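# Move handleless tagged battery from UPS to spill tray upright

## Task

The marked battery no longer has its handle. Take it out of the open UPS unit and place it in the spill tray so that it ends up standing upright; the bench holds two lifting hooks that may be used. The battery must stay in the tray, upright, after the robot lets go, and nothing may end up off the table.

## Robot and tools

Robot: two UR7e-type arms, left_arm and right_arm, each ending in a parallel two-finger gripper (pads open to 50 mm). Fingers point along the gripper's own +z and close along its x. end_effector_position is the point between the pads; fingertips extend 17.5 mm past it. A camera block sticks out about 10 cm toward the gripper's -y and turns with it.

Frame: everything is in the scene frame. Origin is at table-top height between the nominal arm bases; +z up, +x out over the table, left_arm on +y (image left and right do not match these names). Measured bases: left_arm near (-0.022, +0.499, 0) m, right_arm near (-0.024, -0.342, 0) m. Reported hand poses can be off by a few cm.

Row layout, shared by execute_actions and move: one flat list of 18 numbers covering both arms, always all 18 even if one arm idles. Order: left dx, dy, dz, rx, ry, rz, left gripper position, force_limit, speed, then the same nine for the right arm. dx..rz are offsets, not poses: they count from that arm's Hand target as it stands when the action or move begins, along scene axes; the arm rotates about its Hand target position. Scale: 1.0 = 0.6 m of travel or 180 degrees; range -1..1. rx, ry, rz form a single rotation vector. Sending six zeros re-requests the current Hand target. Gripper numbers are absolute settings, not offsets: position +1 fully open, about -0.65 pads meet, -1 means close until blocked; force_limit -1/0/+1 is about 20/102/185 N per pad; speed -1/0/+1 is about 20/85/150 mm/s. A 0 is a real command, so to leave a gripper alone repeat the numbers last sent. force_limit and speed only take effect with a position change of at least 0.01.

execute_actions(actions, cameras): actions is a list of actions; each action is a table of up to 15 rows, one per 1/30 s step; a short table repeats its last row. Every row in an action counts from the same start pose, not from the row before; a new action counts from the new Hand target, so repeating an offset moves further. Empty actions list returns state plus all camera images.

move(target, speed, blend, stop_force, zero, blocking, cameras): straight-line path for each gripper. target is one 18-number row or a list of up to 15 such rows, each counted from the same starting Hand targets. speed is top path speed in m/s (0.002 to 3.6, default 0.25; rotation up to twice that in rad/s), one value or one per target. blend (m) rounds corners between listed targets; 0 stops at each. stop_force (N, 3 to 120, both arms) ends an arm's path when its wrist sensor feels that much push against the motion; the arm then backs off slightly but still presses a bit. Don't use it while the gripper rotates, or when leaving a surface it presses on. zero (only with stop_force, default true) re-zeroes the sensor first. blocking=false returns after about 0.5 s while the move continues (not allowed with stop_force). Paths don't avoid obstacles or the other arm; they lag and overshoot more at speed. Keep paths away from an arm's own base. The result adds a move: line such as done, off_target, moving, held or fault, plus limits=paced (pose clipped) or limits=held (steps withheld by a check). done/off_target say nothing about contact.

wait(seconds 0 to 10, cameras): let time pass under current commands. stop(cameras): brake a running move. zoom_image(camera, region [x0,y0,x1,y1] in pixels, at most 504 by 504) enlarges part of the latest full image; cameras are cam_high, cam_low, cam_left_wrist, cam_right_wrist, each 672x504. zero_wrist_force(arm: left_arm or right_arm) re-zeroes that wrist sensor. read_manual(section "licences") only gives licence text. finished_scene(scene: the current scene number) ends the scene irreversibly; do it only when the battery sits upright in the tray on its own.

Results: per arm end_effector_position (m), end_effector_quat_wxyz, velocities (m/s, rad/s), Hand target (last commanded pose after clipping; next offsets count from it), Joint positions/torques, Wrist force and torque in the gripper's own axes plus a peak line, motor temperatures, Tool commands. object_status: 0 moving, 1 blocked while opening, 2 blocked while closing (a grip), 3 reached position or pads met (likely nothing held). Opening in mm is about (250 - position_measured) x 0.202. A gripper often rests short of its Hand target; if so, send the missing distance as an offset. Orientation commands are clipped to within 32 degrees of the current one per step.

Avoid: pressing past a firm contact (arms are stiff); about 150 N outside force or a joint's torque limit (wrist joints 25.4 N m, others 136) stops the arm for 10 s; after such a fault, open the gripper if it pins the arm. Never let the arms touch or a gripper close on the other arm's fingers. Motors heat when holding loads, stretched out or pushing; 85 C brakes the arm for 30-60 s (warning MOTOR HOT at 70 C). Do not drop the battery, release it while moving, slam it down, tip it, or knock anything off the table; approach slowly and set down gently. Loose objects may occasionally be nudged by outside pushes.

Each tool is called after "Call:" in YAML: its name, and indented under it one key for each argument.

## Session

Scene 1 solved. Now scene 2.

Call:
execute_actions:
  actions: []

Scene clock: 0.00 s.
left_arm: end_effector_position=(+0.2684, -0.2604, +0.2537) position_measured=3 object_status=3 end_effector_quat_wxyz=(+0.108, +0.889, -0.428, +0.126) | right_arm: end_effector_position=(+0.7582, -0.3534, +0.3770) position_measured=3 object_status=3 end_effector_quat_wxyz=(-0.220, +0.922, +0.012, +0.320)
Joint positions: left_arm=[-1.42 -0.99 1.121 -2.026 -1.493 1.086] | right_arm=[3.221 -1.968 -1.329 -0.712 1.982 1.72]
Joint velocities: within noise
Joint torques (N m): no reading
Motor temperatures (°C): left_arm=[32 29 32 38 32 32] | right_arm=[25 28 31 40 36 43]
Wrist force (N): no reading
Wrist torque (N m): no reading
Wrist force, peak (N): no reading
Hand target: left_arm +0.2684, -0.2604, +0.2537; +0.108, +0.889, -0.428, +0.126 | right_arm +0.7582, -0.3534, +0.3770; -0.220, +0.922, +0.012, +0.320
Tool commands: left_gripper/position=+1.0 left_gripper/force_limit=+1.0 left_gripper/speed=+1.0 right_gripper/position=+1.0 right_gripper/force_limit=+1.0 right_gripper/speed=+1.0
camera_calibration:
cam_left_wrist: T_world_to_cam=[[0.606728, -0.739127, 0.292528, -0.417801], [-0.78071, -0.484829, 0.394248, 0.00119352], [-0.149573, -0.467581, -0.871204, 0.267378], [0, 0, 0, 1]] pos_world=[0.294416, -0.183209, 0.354688]
cam_right_wrist: T_world_to_cam=[[0.787415, -0.104676, 0.60747, -0.856189], [-0.0461802, -0.992724, -0.111201, -0.257801], [0.614691, 0.0595081, -0.78652, -0.0122729], [0, 0, 0, 1]] pos_world=[0.669815, -0.344817, 0.481789]

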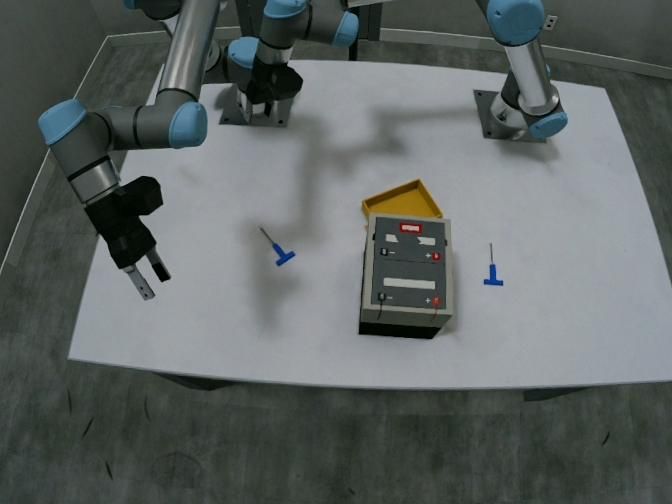

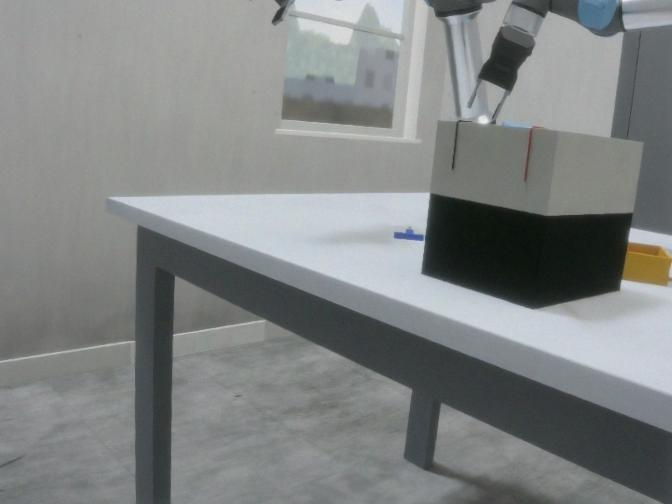

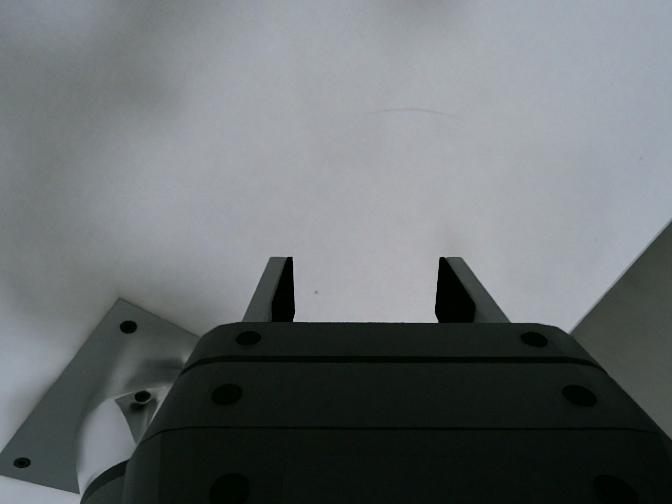

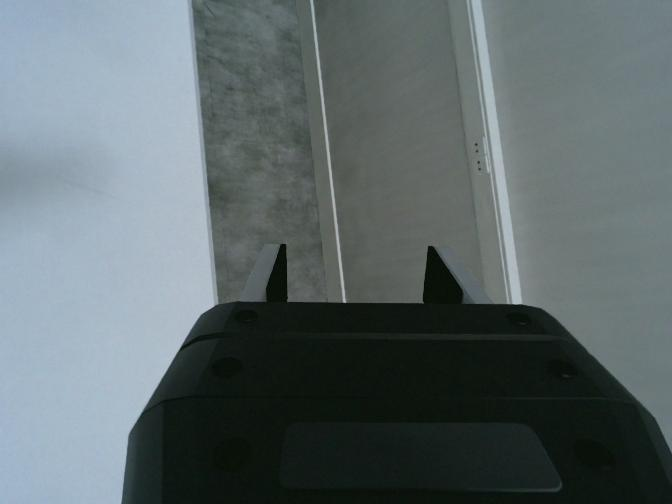

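Call:
move:
  target:
    - [0, 0, 0.3, 0, 0, 0, 1, 1, 1, 0, 0, 0, 0, 0, 0, 1, 1, 1]
    - [0.386, 0.85, 0.327, -0.0106, 0.1379, 0.7761, 1, 1, 1, 0, 0, 0, 0, 0, 0, 1, 1, 1]
    - [0.386, 0.85, 0.327, -0.0106, 0.1379, 0.7761, 1, 1, 1, -0.4003, 0.2957, 0, 0.2658, -0.0326, -0.6749, 1, 1, 1]
    - [0.386, 0.85, 0.327, -0.0106, 0.1379, 0.7761, 1, 1, 1, -0.4003, 0.2957, -0.3283, 0.2658, -0.0326, -0.6749, 1, 1, 1]
  speed: 0.5
  blend: [0.05, 0.03, 0.05, 0]
  cameras: ["all"]

Scene clock: 25.97 s.
left_arm: end_effector_position=(+0.5000, +0.2496, +0.4499) position_measured=3 object_status=3 end_effector_quat_wxyz=(+0.000, +0.708, +0.707, +0.000) | right_arm: end_effector_position=(+0.5181, -0.1760, +0.1802) position_measured=3 object_status=3 end_effector_quat_wxyz=(+0.128, -0.309, +0.871, -0.361)
Joint positions: left_arm=[-0.703 -1.348 1.004 -1.227 -1.571 -0.677] | right_arm=[4.08 -1.743 -1.929 -1.237 0.805 4.992]
Joint torques (N m): left_arm=[8.54 -47.4 -12.61 -5.27 1.37 -1.85] | right_arm=[-13.83 28.52 15.74 4.96 -0.63 2.44]
Wrist force (N): left_arm=[0.4 0.1 0.0] | right_arm=[0.3 1.1 -0.3]
Wrist torque (N m): left_arm=[0.03 0.00 -0.04] | right_arm=[0.12 -0.16 0.28]
Wrist force, peak (N): left_arm=[-1.2 -0.3 4.3] | right_arm=[0.3 5.1 2.6]
Hand target: left_arm +0.5000, +0.2496, +0.4499; +0.000, +0.708, +0.707, +0.000 | right_arm +0.5181, -0.1760, +0.1801; +0.128, -0.309, +0.871, -0.361
Off the commanded pose: left_arm 0.000 m, 0 deg | right_arm 0.000 m, 0 deg.
move: done
camera_calibration:
cam_left_wrist: T_world_to_cam=[[-0.000444672, 0.999695, -0.0246959, -0.226459], [0.943905, 0.00857465, 0.330107, -0.604684], [0.330218, -0.0231638, -0.94362, 0.393198], [0, 0, 0, 1]] pos_world=[0.440822, 0.240683, 0.565048]
cam_right_wrist: T_world_to_cam=[[-0.772148, -0.635159, 0.0190126, 0.29171], [-0.586529, 0.70088, -0.405895, 0.516427], [0.244482, -0.324563, -0.913722, 0.117042], [0, 0, 0, 1]] pos_world=[0.499528, -0.138684, 0.311013]

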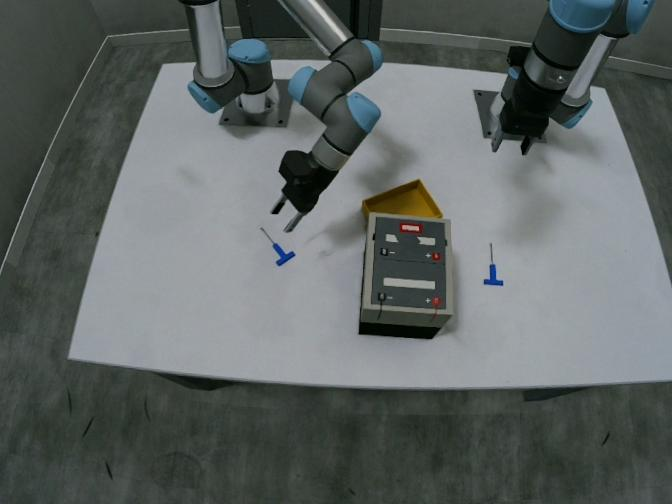

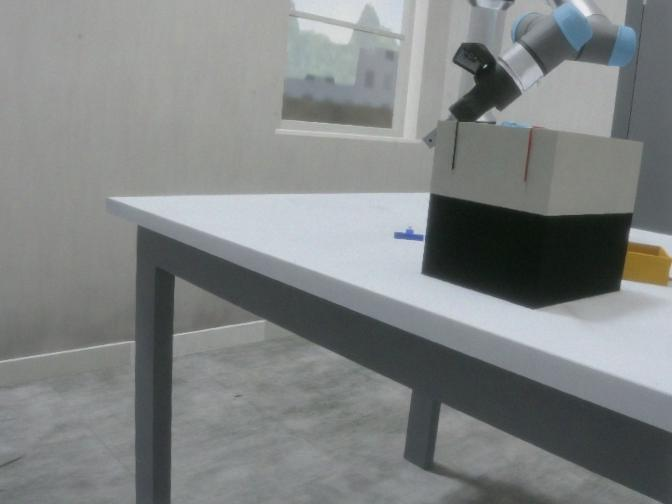

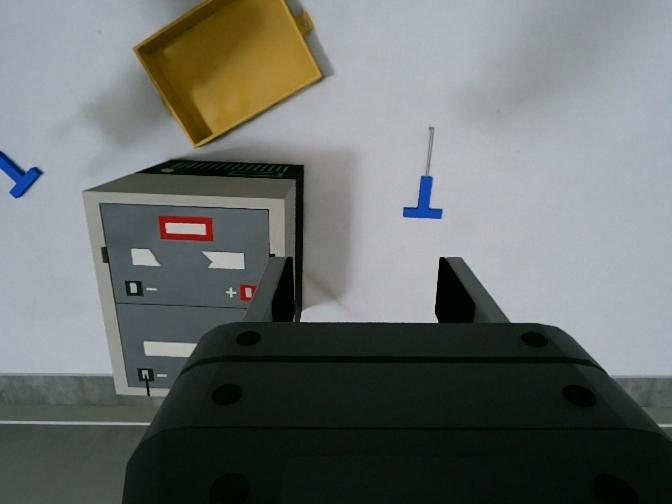

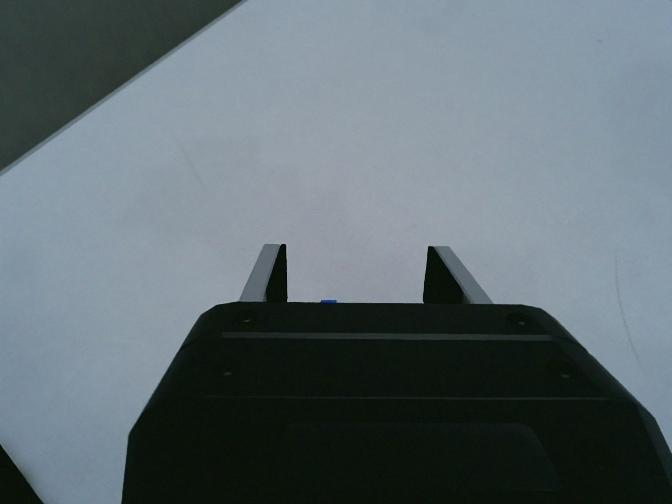

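Call:
zoom_image:
  camera: "cam_left_wrist"
  region: [380, 110, 470, 230]

Call:
zoom_image:
  camera: "cam_left_wrist"
  region: [80, 150, 320, 330]

Call:
zoom_image:
  camera: "cam_high"
  region: [250, 215, 310, 275]

Scaled by 4.200.

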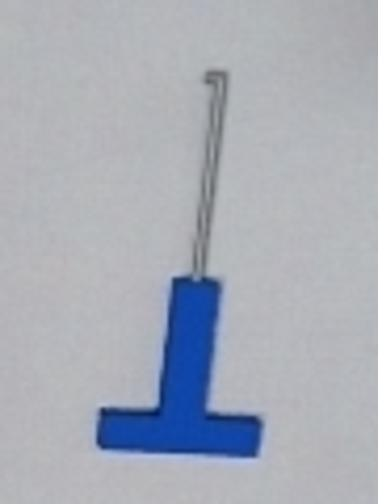

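Scaled by 2.100.

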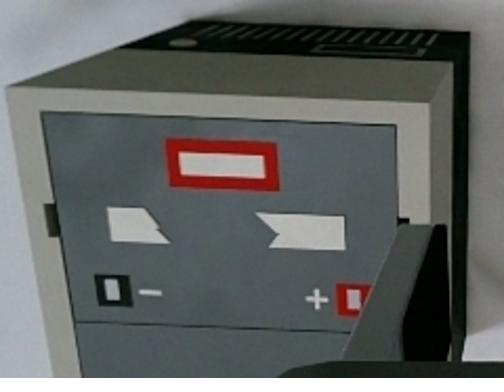

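Scaled by 8.400.

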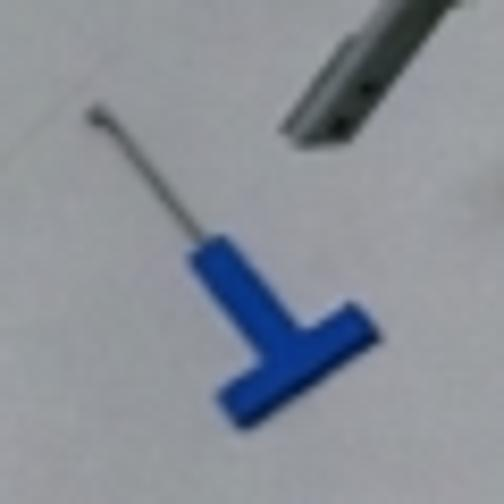

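Call:
move:
  target:
    - [0.091, 0.162, -0.45, 0, 0, -0.0189, 1, 0, 0, 0.0032, 0.0017, -0.2, 0, 0, 0, 1, 0, 0]
    - [0.091, 0.162, -0.65, 0, 0, -0.0189, 1, 0, 0, 0.0032, 0.0017, -0.2, 0, 0, 0, 1, 0, 0]
  speed: 0.35
  blend: [0.03, 0]
  cameras: ["cam_left_wrist", "cam_right_wrist"]

Scene clock: 42.20 s.
left_arm: end_effector_position=(+0.5545, +0.3468, +0.0600) position_measured=3 object_status=3 end_effector_quat_wxyz=(+0.000, +0.728, +0.685, +0.000) | right_arm: end_effector_position=(+0.5200, -0.1750, +0.0601) position_measured=3 object_status=3 end_effector_quat_wxyz=(+0.128, -0.309, +0.871, -0.361)
Joint positions: left_arm=[-0.508 -1.167 1.807 -2.211 -1.571 -0.423] | right_arm=[4.078 -1.945 -2.05 -0.912 0.805 4.99]
Joint torques (N m): left_arm=[9.56 -36.93 -20.49 -5.35 1.44 1.7] | right_arm=[-9.7 44.29 26.25 1.76 -2.32 1.22]
Wrist force (N): left_arm=[0.3 0.3 0.1] | right_arm=[0.1 0.8 -0.2]
Wrist torque (N m): left_arm=[0.04 0.02 0.11] | right_arm=[0.08 -0.12 0.30]
Wrist force, peak (N): left_arm=[0.3 0.2 4.0] | right_arm=[0.1 2.2 0.8]
Hand target: left_arm +0.5546, +0.3468, +0.0599; +0.000, +0.728, +0.685, +0.000 | right_arm +0.5200, -0.1750, +0.0601; +0.128, -0.309, +0.871, -0.361
Off the commanded pose: left_arm 0.000 m, 0 deg | right_arm 0.000 m, 0 deg.
move: done
camera_calibration:
cam_left_wrist: T_world_to_cam=[[0.0589538, 0.997956, -0.0246826, -0.365589], [0.942773, -0.0475313, 0.330029, -0.508158], [0.328181, -0.0427266, -0.943648, 0.0174476], [0, 0, 0, 1]] pos_world=[0.494905, 0.341434, 0.175148]
cam_right_wrist: T_world_to_cam=[[-0.772187, -0.635111, 0.0190001, 0.296124], [-0.586513, 0.700961, -0.405779, 0.468074], [0.244397, -0.324481, -0.913774, 0.00722768], [0, 0, 0, 1]] pos_world=[0.501428, -0.137684, 0.190913]
Images, in order (width x height): cam_left_wrist 672x504, cam_right_wrist 672x504.

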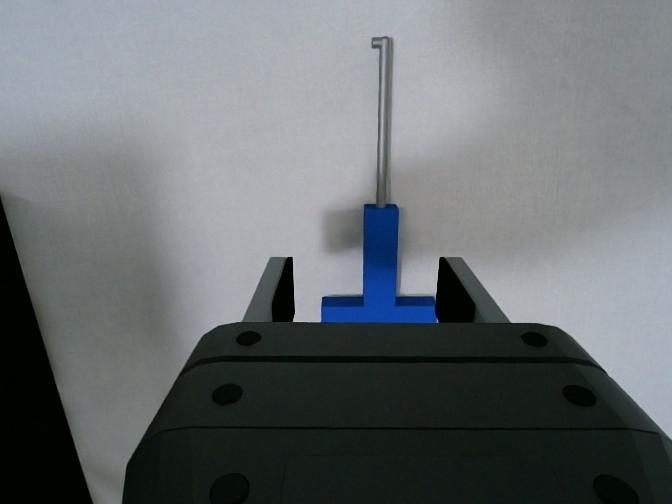

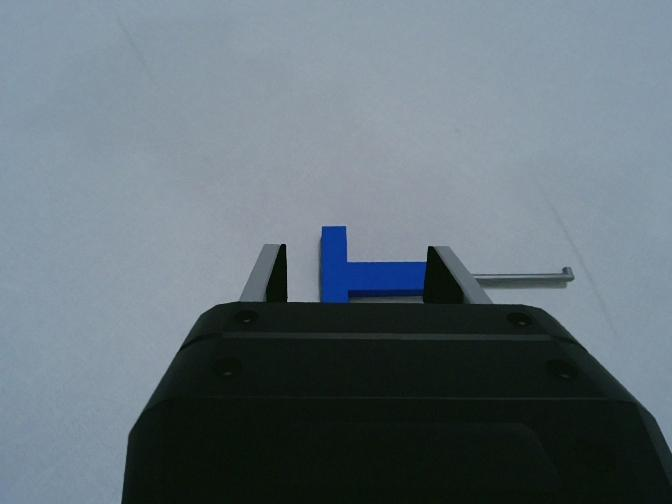

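Call:
move:
  target:
    - [0.0013, 0.0103, -0.0668, 0, 0, 0.0108, 1, 0, 0, 0.0073, 0.0055, -0.0627, 0, 0, 0.01, 1, 0, 0]
    - [0.0013, 0.0103, -0.0668, 0, 0, 0.0108, -1, 0, -0.3, 0.0073, 0.0055, -0.0627, 0, 0, 0.01, -1, 0, -0.3]
    - [0.0013, 0.0103, 0.1335, 0, 0, 0.0108, -1, 0, -0.3, 0.0073, 0.0055, 0.4, 0, 0, 0.01, -1, 0, -0.3]
    - [-0.0908, 0.022, 0.1002, 0, 0, -0.4811, -1, 0, -0.3, -0.0333, -0.0417, 0.5665, 0.4597, -0.2277, 0.2133, -1, 0, -0.3]
    - [-0.0908, 0.022, -0.066, 0, 0, -0.4811, -1, 0, -0.3, -0.0333, -0.0417, 0.5665, 0.4597, -0.2277, 0.2133, -1, 0, -0.3]
  speed: [0.08, 0.3, 0.3, 0.5, 0.12]
  blend: [0, 0, 0.02, 0.01, 0]
  cameras: ["cam_left_wrist", "cam_right_wrist"]

Scene clock: 67.50 s.
left_arm: end_effector_position=(+0.5000, +0.3601, +0.0203) position_measured=188 object_status=2 end_effector_quat_wxyz=(+0.000, +1.000, -0.001, +0.000) | right_arm: end_effector_position=(+0.5000, -0.2000, +0.4000) position_measured=202 object_status=2 end_effector_quat_wxyz=(+0.657, -0.260, +0.657, +0.261)
Joint positions: left_arm=[-0.534 -1.21 2.008 -2.368 -1.571 1.062] | right_arm=[3.498 -1.666 -2.29 0.815 2.025 4.713]
Joint torques (N m): left_arm=[7.87 -43.77 -29.04 -2.14 1.5 1.47] | right_arm=[14.04 8.96 7.03 5.31 2.11 2.25]
Wrist force (N): left_arm=[0.5 0.2 0.6] | right_arm=[1.9 -0.2 -0.7]
Wrist torque (N m): left_arm=[0.03 0.00 0.08] | right_arm=[-0.02 -0.20 0.39]
Wrist force, peak (N): left_arm=[-18.5 -6.4 -32.7] | right_arm=[-0.1 4.9 2.9]
Hand target: left_arm +0.5001, +0.3600, +0.0203; +0.000, +1.000, -0.001, +0.000 | right_arm +0.5000, -0.2000, +0.4000; +0.657, -0.260, +0.657, +0.261
Off the commanded pose: left_arm 0.000 m, 0 deg | right_arm 0.000 m, 0 deg.
move: done
camera_calibration:
cam_left_wrist: T_world_to_cam=[[0.999689, 0.000472897, -0.0249173, -0.487756], [0.00867136, -0.943947, 0.329983, 0.346761], [-0.0233645, -0.330097, -0.943658, 0.277565], [0, 0, 0, 1]] pos_world=[0.491083, 0.419178, 0.135347]
cam_right_wrist: T_world_to_cam=[[0.00602502, -0.0183932, -0.999813, 0.400113], [-0.90096, 0.433694, -0.0134078, 0.558641], [0.43386, 0.900872, -0.0139585, 0.105028], [0, 0, 0, 1]] pos_world=[0.455335, -0.329537, 0.408994]
Images, in order (width x height): cam_left_wrist 672x504, cam_right_wrist 672x504.

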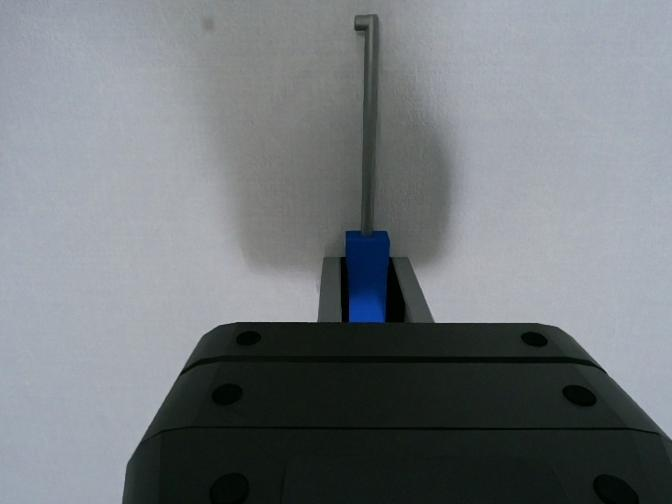

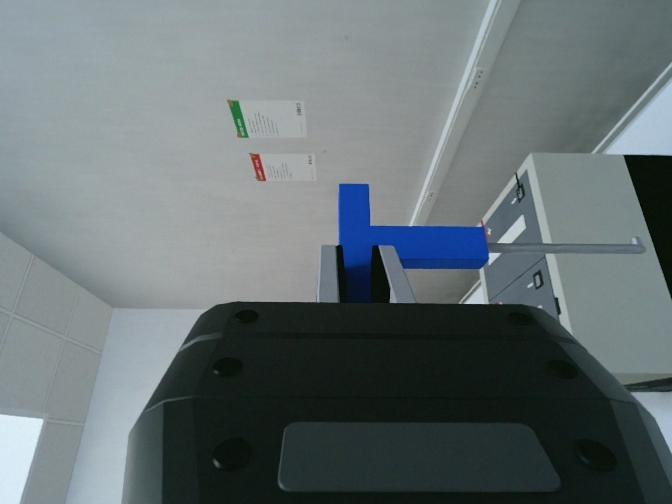

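Call:
move:
  target:
    - [0, 0, 0, 0, 0, 0, 1, 0, 0, 0, 0, 0, 0, 0, 0, -1, 0, -0.3]
    - [0, 0, 0.2, 0, 0, 0, 1, 0, 0, 0, 0, 0, 0, 0, 0, -1, 0, -0.3]
    - [-0.04, -0.0348, 0.15, 0.1954, -0.1954, -0.4718, 1, 0, 0, 0, 0, 0, 0, 0, 0, -1, 0, -0.3]
    - [-0.04, -0.0348, 0.0042, 0.1954, -0.1954, -0.4718, 1, 0, 0, 0, 0, 0, 0, 0, 0, -1, 0, -0.3]
  speed: [0.3, 0.3, 0.5, 0.15]
  blend: [0, 0.02, 0.01, 0]
  cameras: ["cam_left_wrist"]

Scene clock: 77.80 s.
left_arm: end_effector_position=(+0.4761, +0.3391, +0.0229) position_measured=3 object_status=3 end_effector_quat_wxyz=(-0.271, +0.653, -0.654, +0.270) | right_arm: end_effector_position=(+0.5000, -0.2000, +0.4000) position_measured=202 object_status=2 end_effector_quat_wxyz=(+0.657, -0.260, +0.657, +0.261)
Joint positions: left_arm=[-0.882 -1.097 2.541 -3.594 -1.006 2.458] | right_arm=[3.498 -1.666 -2.29 0.815 2.025 4.713]
Joint torques (N m): left_arm=[9.72 -16.9 -17.99 -5.45 2.29 -1.7] | right_arm=[13.67 8.68 7.71 5.25 2.15 2.19]
Wrist force (N): left_arm=[0.8 2.0 -1.1] | right_arm=[1.8 -0.3 -0.8]
Wrist torque (N m): left_arm=[0.05 -0.10 -0.10] | right_arm=[-0.04 -0.18 0.39]
Wrist force, peak (N): left_arm=[0.7 3.6 0.5] | right_arm=[2.1 -0.3 -0.8]
Hand target: left_arm +0.4761, +0.3391, +0.0229; -0.271, +0.653, -0.654, +0.270 | right_arm +0.5000, -0.2000, +0.4000; +0.657, -0.260, +0.657, +0.261
Off the commanded pose: left_arm 0.000 m, 0 deg | right_arm 0.000 m, 0 deg.
move: done
camera_calibration:
cam_left_wrist: T_world_to_cam=[[0.0176356, -0.999694, -0.0173236, 0.342743], [-0.900898, -0.00837287, -0.43395, 0.459596], [0.433672, 0.0232598, -0.90077, -0.0658343], [0, 0, 0, 1]] pos_world=[0.436556, 0.348017, 0.146078]
Images, in order (width x height): cam_left_wrist 672x504.

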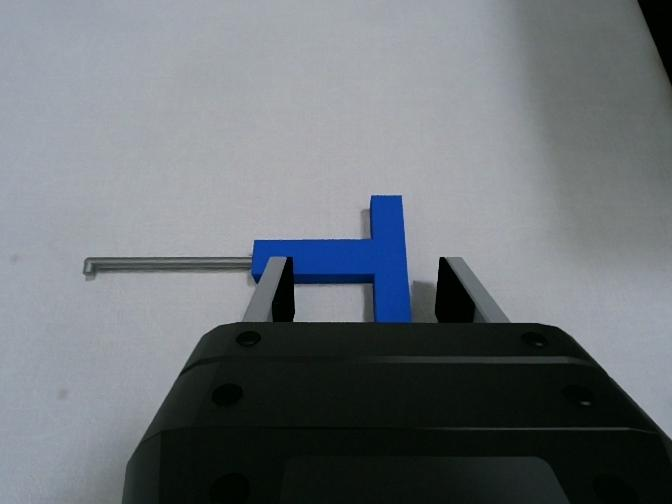

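Call:
move:
  target:
    - [0, -0.0108, 0, 0, 0, 0, 1, 0, 0, 0, 0, 0, 0, 0, 0, -1, 0, -0.3]
    - [0, -0.0108, 0, 0, 0, 0, -1, 0, -0.3, 0, 0, 0, 0, 0, 0, -1, 0, -0.3]
    - [0, -0.0108, 0.5452, 0, 0, 0, -1, 0, -0.3, 0.03, 0.1, 0, 0, 0, 0, -1, 0, -0.3]
    - [0.1398, -0.3802, 0.5368, 0.1120, 0.1120, -0.4907, -1, 0, -0.3, 0.08, 0.3345, -0.0917, 0, 0, 0, -1, 0, -0.3]
  speed: [0.05, 0.3, 0.3, 0.4]
  blend: [0, 0, 0.03, 0]
  cameras: ["all"]

Call:
zoom_image:
  camera: "cam_left_wrist"
  region: [300, 80, 380, 150]

Scene clock: 89.57 s.
left_arm: end_effector_position=(+0.5599, +0.1109, +0.3449) position_measured=203 object_status=2 end_effector_quat_wxyz=(+0.000, +0.000, +0.986, -0.168) | right_arm: end_effector_position=(+0.5480, +0.0008, +0.3450) position_measured=202 object_status=2 end_effector_quat_wxyz=(+0.657, -0.260, +0.657, +0.261)
Joint positions: left_arm=[-0.709 -1.203 1.181 -1.767 -1.829 4] | right_arm=[3.93 -1.951 -2.111 0.92 1.594 4.713]
Joint torques (N m): left_arm=[9.3 -46.47 -30.11 -2.91 0.51 1.59] | right_arm=[-15.05 44.36 6.25 1.27 2.33 -1.46]
Wrist force (N): left_arm=[0.8 1.2 0.4] | right_arm=[2.0 -0.3 -0.7]
Wrist torque (N m): left_arm=[0.07 -0.06 0.14] | right_arm=[-0.03 -0.17 0.40]
Wrist force, peak (N): left_arm=[0.9 4.8 2.1] | right_arm=[2.1 -0.9 -1.4]
Hand target: left_arm +0.5600, +0.1110, +0.3449; +0.000, +0.001, +0.986, -0.168 | right_arm +0.5480, +0.0007, +0.3449; +0.657, -0.260, +0.657, +0.261
Off the commanded pose: left_arm 0.000 m, 0 deg | right_arm 0.000 m, 0 deg.
move: done
camera_calibration:
cam_left_wrist: T_world_to_cam=[[-0.999688, -0.00907546, -0.0232703, 0.580493], [-0.00907377, 0.999959, -0.000178344, -0.0878523], [0.023271, 0.0000328611, -0.999729, 0.459745], [0, 0, 0, 1]] pos_world=[0.568816, 0.0931018, 0.473113]
cam_right_wrist: T_world_to_cam=[[0.00607128, -0.0183017, -0.999814, 0.348516], [-0.901018, 0.433575, -0.013408, 0.514078], [0.43374, 0.900931, -0.0138578, -0.0974284], [0, 0, 0, 1]] pos_world=[0.503336, -0.128737, 0.353994]

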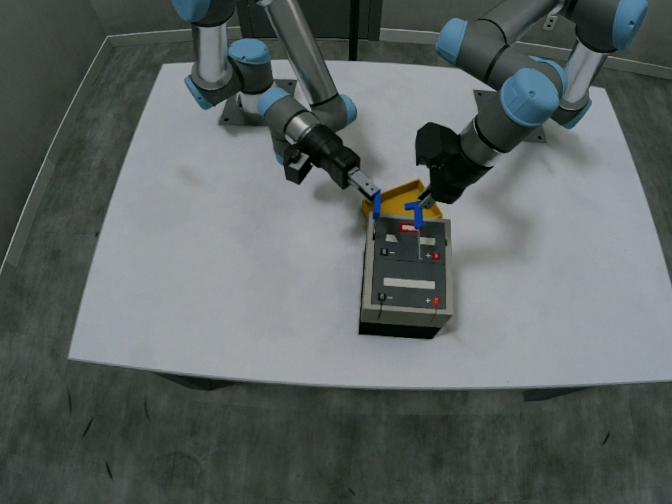

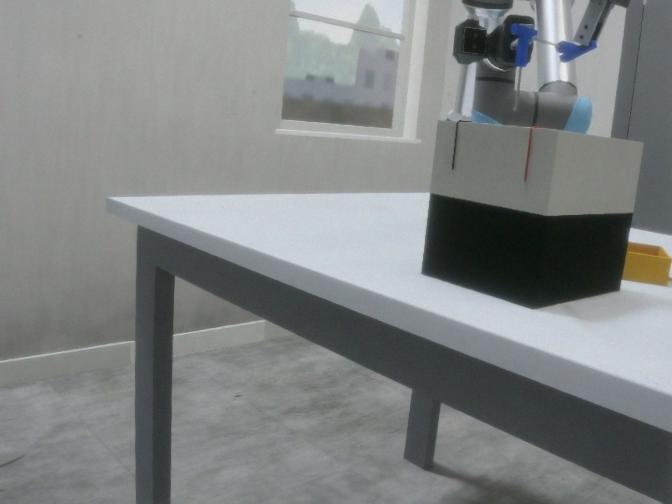

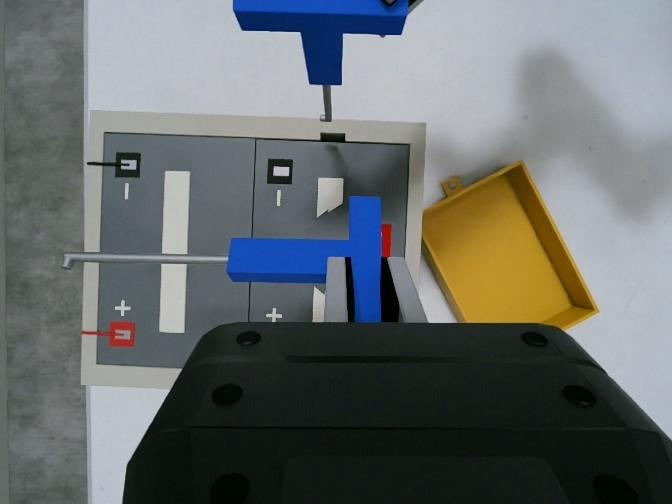

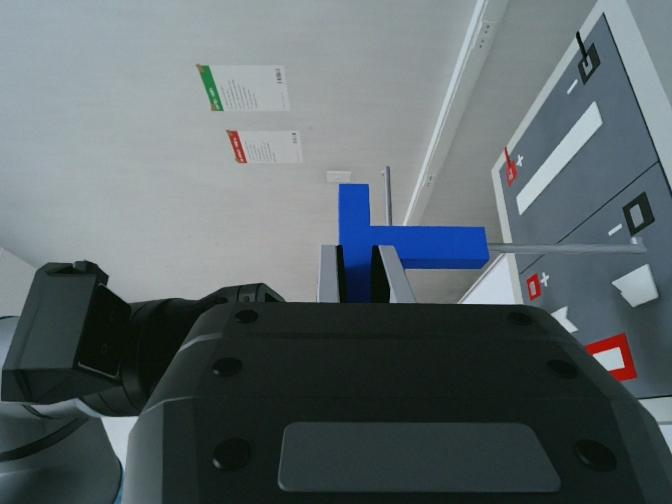

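Scaled by 6.300.

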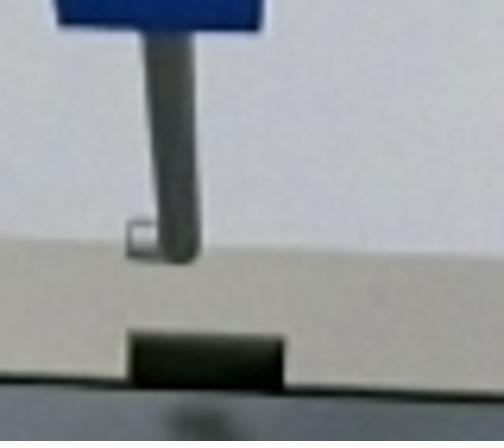

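Call:
move:
  target: [0, 0, 0, 0, 0, 0, -1, 0, -0.3, -0.0053, 0.0065, -0.0317, 0, 0, 0, -1, 0, -0.3]
  speed: 0.06
  stop_force: 5
  cameras: ["cam_left_wrist"]

Call:
zoom_image:
  camera: "cam_left_wrist"
  region: [300, 80, 380, 150]

Scene clock: 94.63 s.
left_arm: end_effector_position=(+0.5600, +0.1110, +0.3449) position_measured=203 object_status=2 end_effector_quat_wxyz=(+0.000, +0.001, +0.986, -0.168) | right_arm: end_effector_position=(+0.5448, +0.0046, +0.3259) position_measured=202 object_status=2 end_effector_quat_wxyz=(+0.657, -0.260, +0.657, +0.261)
Joint positions: left_arm=[-0.709 -1.203 1.181 -1.766 -1.829 4.001] | right_arm=[3.942 -1.991 -2.125 0.974 1.581 4.713]
Joint torques (N m): left_arm=[9.29 -35.5 -30.18 -3.74 -1.79 1.22] | right_arm=[-14.58 44.39 23.61 -0.05 2.04 -1.33]
Wrist force (N): left_arm=[0.6 1.5 0.3] | right_arm=[2.0 -0.5 -0.7]
Wrist torque (N m): left_arm=[0.11 -0.03 0.10] | right_arm=[-0.07 -0.16 0.38]
Wrist force, peak (N): left_arm=[0.7 1.7 0.6] | right_arm=[2.7 -0.3 -0.5]
Hand target: left_arm +0.5600, +0.1110, +0.3449; +0.000, +0.001, +0.986, -0.168 | right_arm +0.5448, +0.0046, +0.3259; +0.657, -0.260, +0.657, +0.261
Off the commanded pose: left_arm 0.000 m, 0 deg | right_arm 0.000 m, 0 deg.
move: done
camera_calibration:
cam_left_wrist: T_world_to_cam=[[-0.999689, -0.0089744, -0.0232689, 0.580485], [-0.0089727, 0.99996, -0.000177229, -0.0880104], [0.0232695, 0.0000316108, -0.999729, 0.459746], [0, 0, 0, 1]] pos_world=[0.568816, 0.0932018, 0.473113]
Images, in order (width x height): cam_left_wrist 672x504.

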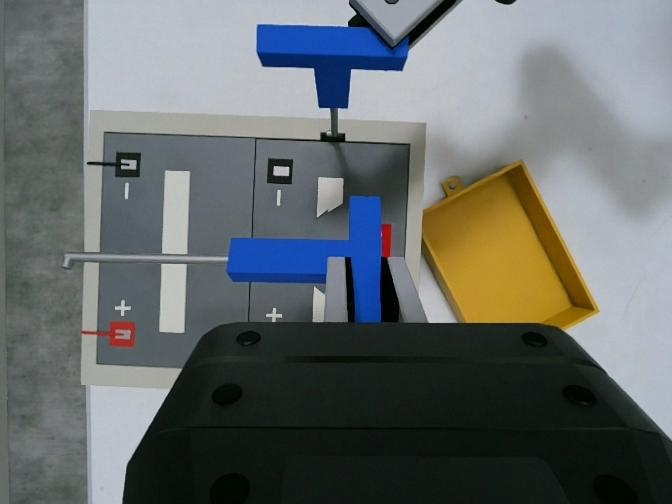

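Scaled by 6.300.

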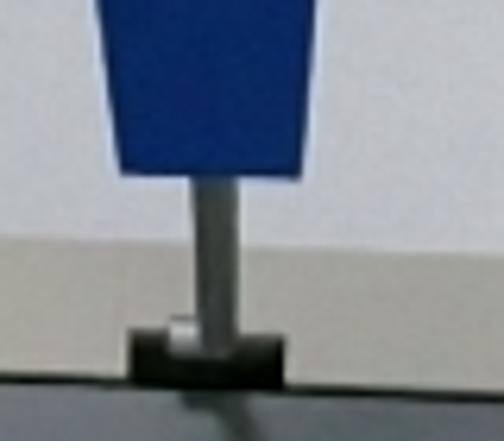

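Call:
move:
  target:
    - [0, 0, 0, 0, 0, 0, -1, 0, -0.3, 0, 0.001, -0.005, 0, 0, 0, -1, 0, -0.3]
    - [0, 0, 0, 0, 0, 0, -1, 0, -0.3, 0, 0.001, -0.08, 0, 0, 0, -1, 0, -0.3]
  speed: 0.015
  stop_force: 4
  cameras: ["cam_left_wrist"]

Call:
zoom_image:
  camera: "cam_left_wrist"
  region: [300, 80, 380, 150]

Scene clock: 101.63 s.
left_arm: end_effector_position=(+0.5600, +0.1110, +0.3449) position_measured=203 object_status=2 end_effector_quat_wxyz=(+0.000, +0.001, +0.986, -0.168) | right_arm: end_effector_position=(+0.5448, +0.0052, +0.2822) position_measured=202 object_status=2 end_effector_quat_wxyz=(+0.657, -0.260, +0.657, +0.261)
Joint positions: left_arm=[-0.709 -1.203 1.181 -1.766 -1.829 4.001] | right_arm=[3.944 -2.095 -2.137 1.091 1.58 4.713]
Joint torques (N m): left_arm=[7.36 -47.38 -20.25 -5.81 -1.93 -0.59] | right_arm=[5.9 44.63 16.93 4.86 1.25 -1.51]
Wrist force (N): left_arm=[0.6 1.4 0.5] | right_arm=[0.1 -0.4 -0.3]
Wrist torque (N m): left_arm=[0.08 -0.04 0.10] | right_arm=[-0.09 -0.26 0.38]
Wrist force, peak (N): left_arm=[0.8 1.7 0.6] | right_arm=[-11.2 1.0 -2.4]
Hand target: left_arm +0.5600, +0.1110, +0.3449; +0.000, +0.001, +0.986, -0.168 | right_arm +0.5448, +0.0052, +0.2822; +0.657, -0.260, +0.657, +0.261 (not the last commanded pose)
Off the commanded pose: left_arm 0.000 m, 0 deg | right_arm 0.004 m, 0 deg.
move: contact (right_arm); path passed 1 of 2 targets
camera_calibration:
cam_left_wrist: T_world_to_cam=[[-0.999689, -0.0089744, -0.0232689, 0.580485], [-0.0089727, 0.99996, -0.000177229, -0.0880104], [0.0232695, 0.0000316108, -0.999729, 0.459746], [0, 0, 0, 1]] pos_world=[0.568816, 0.0932018, 0.473113]
Images, in order (width x height): cam_left_wrist 672x504.

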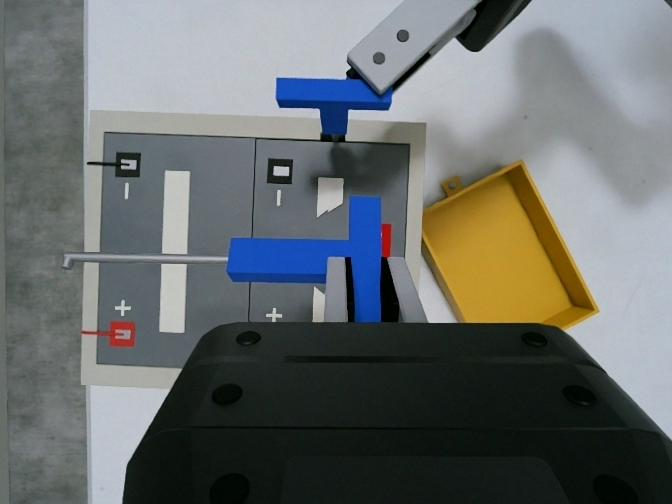

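Scaled by 6.300.

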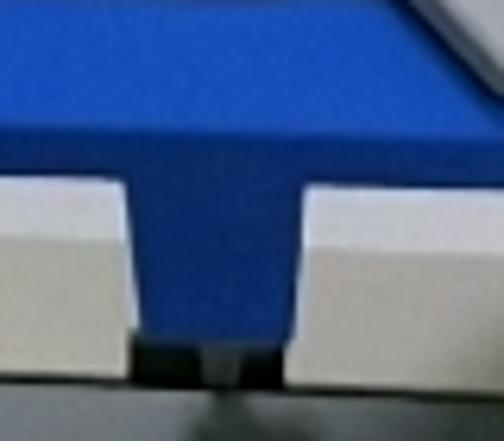

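Call:
move:
  target:
    - [0, 0, 0, 0, 0, 0, -1, 0, -0.3, 0.005, 0, 0, 0, 0.0083, 0, -1, 0, -0.3]
    - [0, 0, 0, 0, 0, 0, -1, 0, -0.3, 0.005, 0, 0, 0, 0.0083, 0, 1, 0, -0.3]
    - [-0.1, 0.315, 0.1252, -0.1120, -0.1120, 0.4907, -1, 0, -0.3, -0.068, -0.0685, 0, 0, 0.0083, 0, 1, 0, -0.3]
    - [-0.1, 0.3483, 0.1252, -0.4803, 0.3125, 0.4803, -1, 0, -0.3, -0.108, -0.2087, 0.2297, -0.5, 0.0079, 0.0079, 1, 0, -0.3]
    - [0.0005, 0.136, 0, -0.4803, 0.3125, 0.4803, -1, 0, -0.3, 0.0587, 0.1297, 0.1047, -0.4876, -0.3065, 0.4876, 1, 0, -0.3]
  speed: [0.05, 0.3, 0.6, 0.6, 0.5]
  blend: [0, 0, 0, 0.02, 0]
  cameras: ["all"]

Call:
zoom_image:
  camera: "cam_right_wrist"
  region: [290, 60, 390, 140]

Scene clock: 117.70 s.
left_arm: end_effector_position=(+0.5603, +0.1925, +0.3449) position_measured=203 object_status=2 end_effector_quat_wxyz=(+0.280, +0.649, -0.282, +0.649) | right_arm: end_effector_position=(+0.5801, +0.0829, +0.3449) position_measured=3 object_status=3 end_effector_quat_wxyz=(-0.183, +0.983, +0.000, +0.000)
Joint positions: left_arm=[-0.629 -1.183 2.097 -4.055 -1.784 1.573] | right_arm=[3.895 -2.027 -1.066 -1.377 1.85 2.302]
Joint torques (N m): left_arm=[10.32 -45.94 -4.2 -0.61 -1.39 -1.69] | right_arm=[12.26 46.08 30.33 3.54 -1.44 -1.33]
Wrist force (N): left_arm=[-2.3 0.5 -2.5] | right_arm=[0.4 0.0 0.8]
Wrist torque (N m): left_arm=[-0.18 0.06 0.12] | right_arm=[-0.10 -0.32 0.11]
Wrist force, peak (N): left_arm=[-3.0 -0.1 -3.1] | right_arm=[-16.3 2.4 -3.6]
Hand target: left_arm +0.5603, +0.1926, +0.3449; +0.280, +0.649, -0.282, +0.649 | right_arm +0.5800, +0.0830, +0.3450; -0.183, +0.983, +0.000, +0.000
Off the commanded pose: left_arm 0.000 m, 0 deg | right_arm 0.000 m, 0 deg.
move: done
camera_calibration:
cam_left_wrist: T_world_to_cam=[[0.017226, -0.0182503, 0.999685, -0.33923], [-0.91438, -0.404771, 0.00836652, 0.605328], [0.404491, -0.914236, -0.0236602, 0.0855013], [0, 0, 0, 1]] pos_world=[0.524759, 0.316997, 0.336082]
cam_right_wrist: T_world_to_cam=[[0.999808, 0.0134091, 0.0142557, -0.57908], [0.0134077, -0.99991, 0.000189175, 0.091175], [0.0142569, 0.0000019979, -0.999898, 0.472879], [0, 0, 0, 1]] pos_world=[0.571005, 0.0989308, 0.481069]

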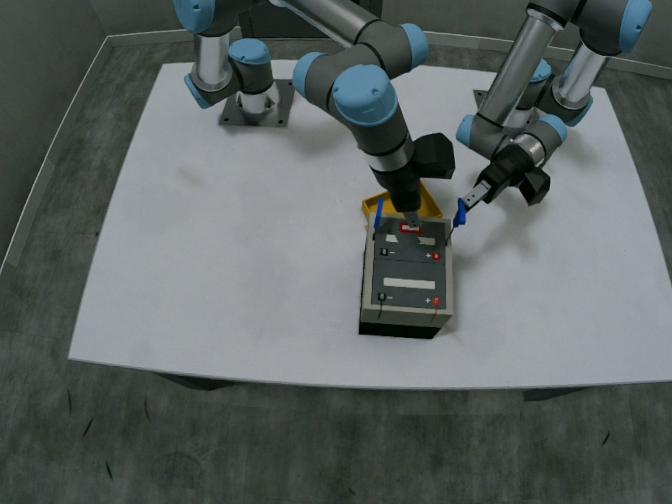

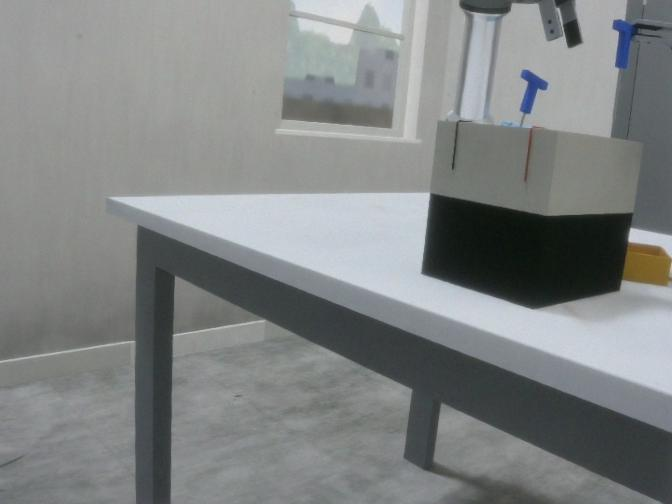

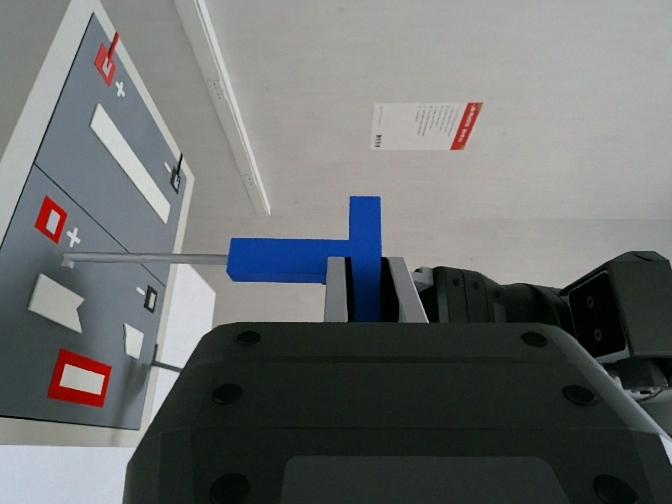

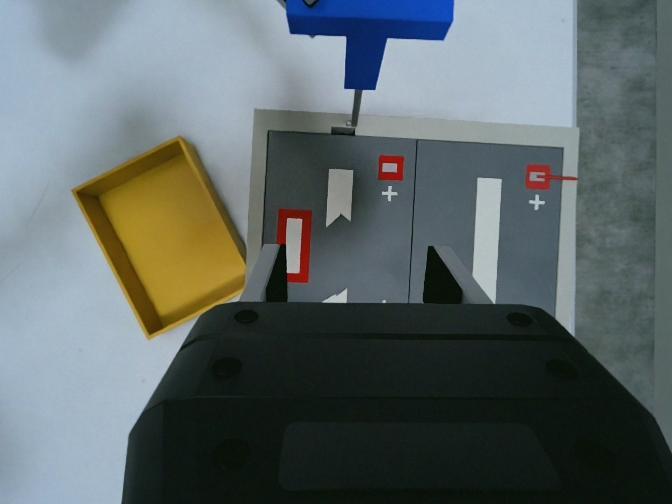

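Scaled by 5.040.

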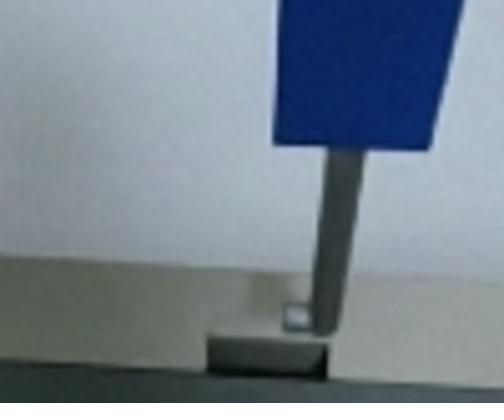

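Call:
move:
  target: [-0.007, 0.0035, -0.0317, 0, 0, 0, -1, 0, -0.3, 0, 0, 0, 0, 0, 0, 1, 0, -0.3]
  speed: 0.06
  stop_force: 5
  cameras: ["cam_right_wrist"]

Call:
zoom_image:
  camera: "cam_right_wrist"
  region: [300, 80, 380, 150]

Scene clock: 123.53 s.
left_arm: end_effector_position=(+0.5561, +0.1947, +0.3259) position_measured=203 object_status=2 end_effector_quat_wxyz=(+0.280, +0.649, -0.282, +0.649) | right_arm: end_effector_position=(+0.5800, +0.0830, +0.3450) position_measured=3 object_status=3 end_effector_quat_wxyz=(-0.183, +0.983, +0.000, +0.000)
Joint positions: left_arm=[-0.63 -1.149 2.121 -4.113 -1.782 1.573] | right_arm=[3.895 -2.027 -1.066 -1.377 1.85 2.302]
Joint torques (N m): left_arm=[-4.1 -46.5 -26 -0.74 -0.51 -0.45] | right_arm=[14.5 35.22 27.79 3.28 -1.38 -1.44]
Wrist force (N): left_arm=[-2.2 0.4 -2.9] | right_arm=[0.1 0.0 0.6]
Wrist torque (N m): left_arm=[-0.20 0.04 0.13] | right_arm=[-0.10 -0.28 0.12]
Wrist force, peak (N): left_arm=[-3.0 0.5 -2.7] | right_arm=[0.3 0.1 1.2]
Hand target: left_arm +0.5561, +0.1947, +0.3259; +0.280, +0.649, -0.282, +0.649 | right_arm +0.5800, +0.0830, +0.3450; -0.183, +0.983, +0.000, +0.000
Off the commanded pose: left_arm 0.000 m, 0 deg | right_arm 0.000 m, 0 deg.
move: done
camera_calibration:
cam_right_wrist: T_world_to_cam=[[0.999803, 0.0138104, 0.0142555, -0.579117], [0.0138076, -0.999905, 0.00029583, 0.0909956], [0.0142582, -0.0000989376, -0.999898, 0.472888], [0, 0, 0, 1]] pos_world=[0.571003, 0.0990315, 0.481068]
Images, in order (width x height): cam_right_wrist 672x504.

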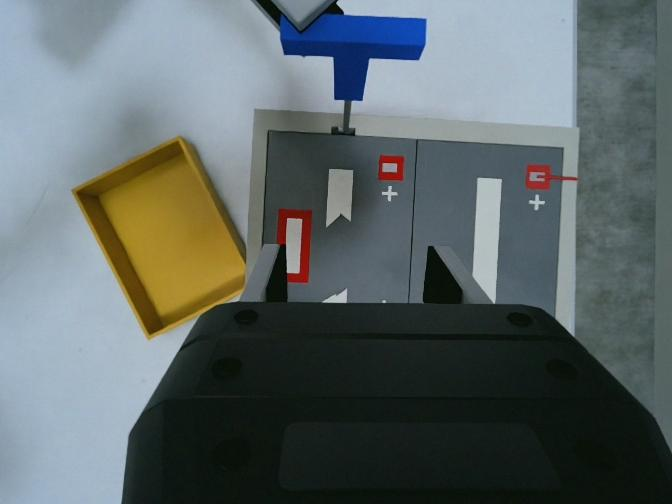

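Scaled by 6.300.

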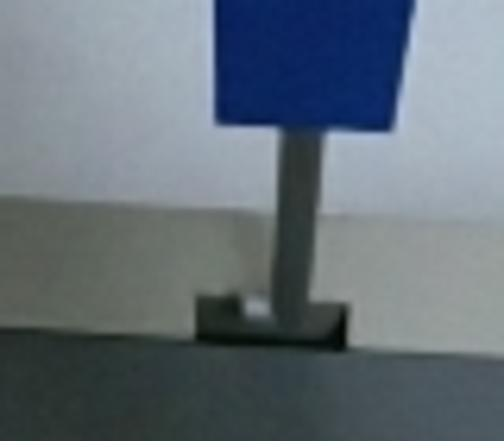

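Call:
move:
  target: [0, 0, -0.085, 0, 0, 0, -1, 0, -0.3, 0, 0, 0, 0, 0, 0, 1, 0, -0.3]
  speed: 0.015
  stop_force: 4
  cameras: ["cam_right_wrist"]

Call:
zoom_image:
  camera: "cam_right_wrist"
  region: [300, 80, 380, 150]

Scene clock: 130.87 s.
left_arm: end_effector_position=(+0.5560, +0.1947, +0.2823) position_measured=203 object_status=2 end_effector_quat_wxyz=(+0.280, +0.649, -0.282, +0.649) | right_arm: end_effector_position=(+0.5800, +0.0830, +0.3450) position_measured=3 object_status=3 end_effector_quat_wxyz=(-0.183, +0.983, +0.000, +0.000)
Joint positions: left_arm=[-0.63 -1.045 2.134 -4.23 -1.782 1.573] | right_arm=[3.895 -2.027 -1.066 -1.377 1.85 2.302]
Joint torques (N m): left_arm=[7.59 -46.82 -18.8 -4.06 -0.6 1.32] | right_arm=[14.25 49.66 19.41 5.9 -1.54 0.99]
Wrist force (N): left_arm=[0.7 0.2 -2.9] | right_arm=[0.2 0.0 0.7]
Wrist torque (N m): left_arm=[-0.15 0.09 0.14] | right_arm=[-0.10 -0.30 0.12]
Wrist force, peak (N): left_arm=[9.1 1.1 -4.0] | right_arm=[0.4 0.0 1.1]
Hand target: left_arm +0.5560, +0.1947, +0.2823; +0.280, +0.649, -0.282, +0.649 (not the last commanded pose) | right_arm +0.5800, +0.0830, +0.3450; -0.183, +0.983, +0.000, +0.000
Off the commanded pose: left_arm 0.007 m, 0 deg | right_arm 0.000 m, 0 deg.
move: contact (left_arm)
camera_calibration:
cam_right_wrist: T_world_to_cam=[[0.999803, 0.0138104, 0.0142555, -0.579117], [0.0138076, -0.999905, 0.00029583, 0.0909956], [0.0142582, -0.0000989376, -0.999898, 0.472888], [0, 0, 0, 1]] pos_world=[0.571003, 0.0990315, 0.481068]
Images, in order (width x height): cam_right_wrist 672x504.

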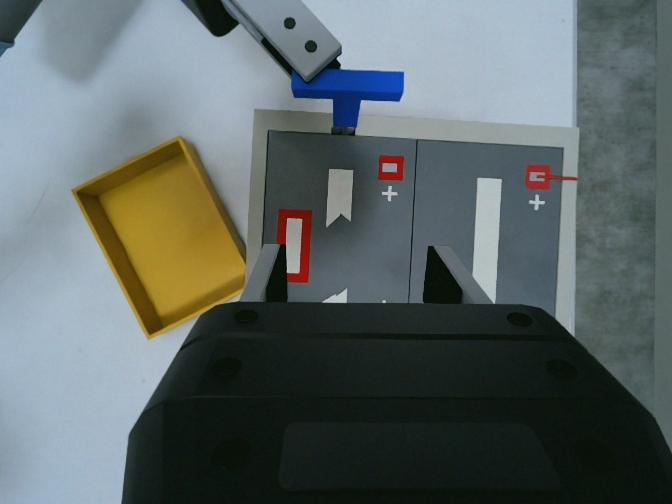

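Scaled by 6.300.

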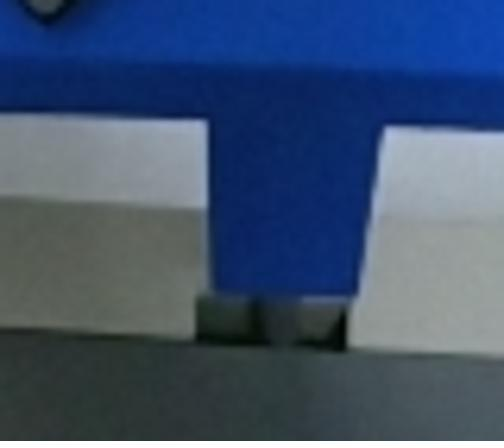

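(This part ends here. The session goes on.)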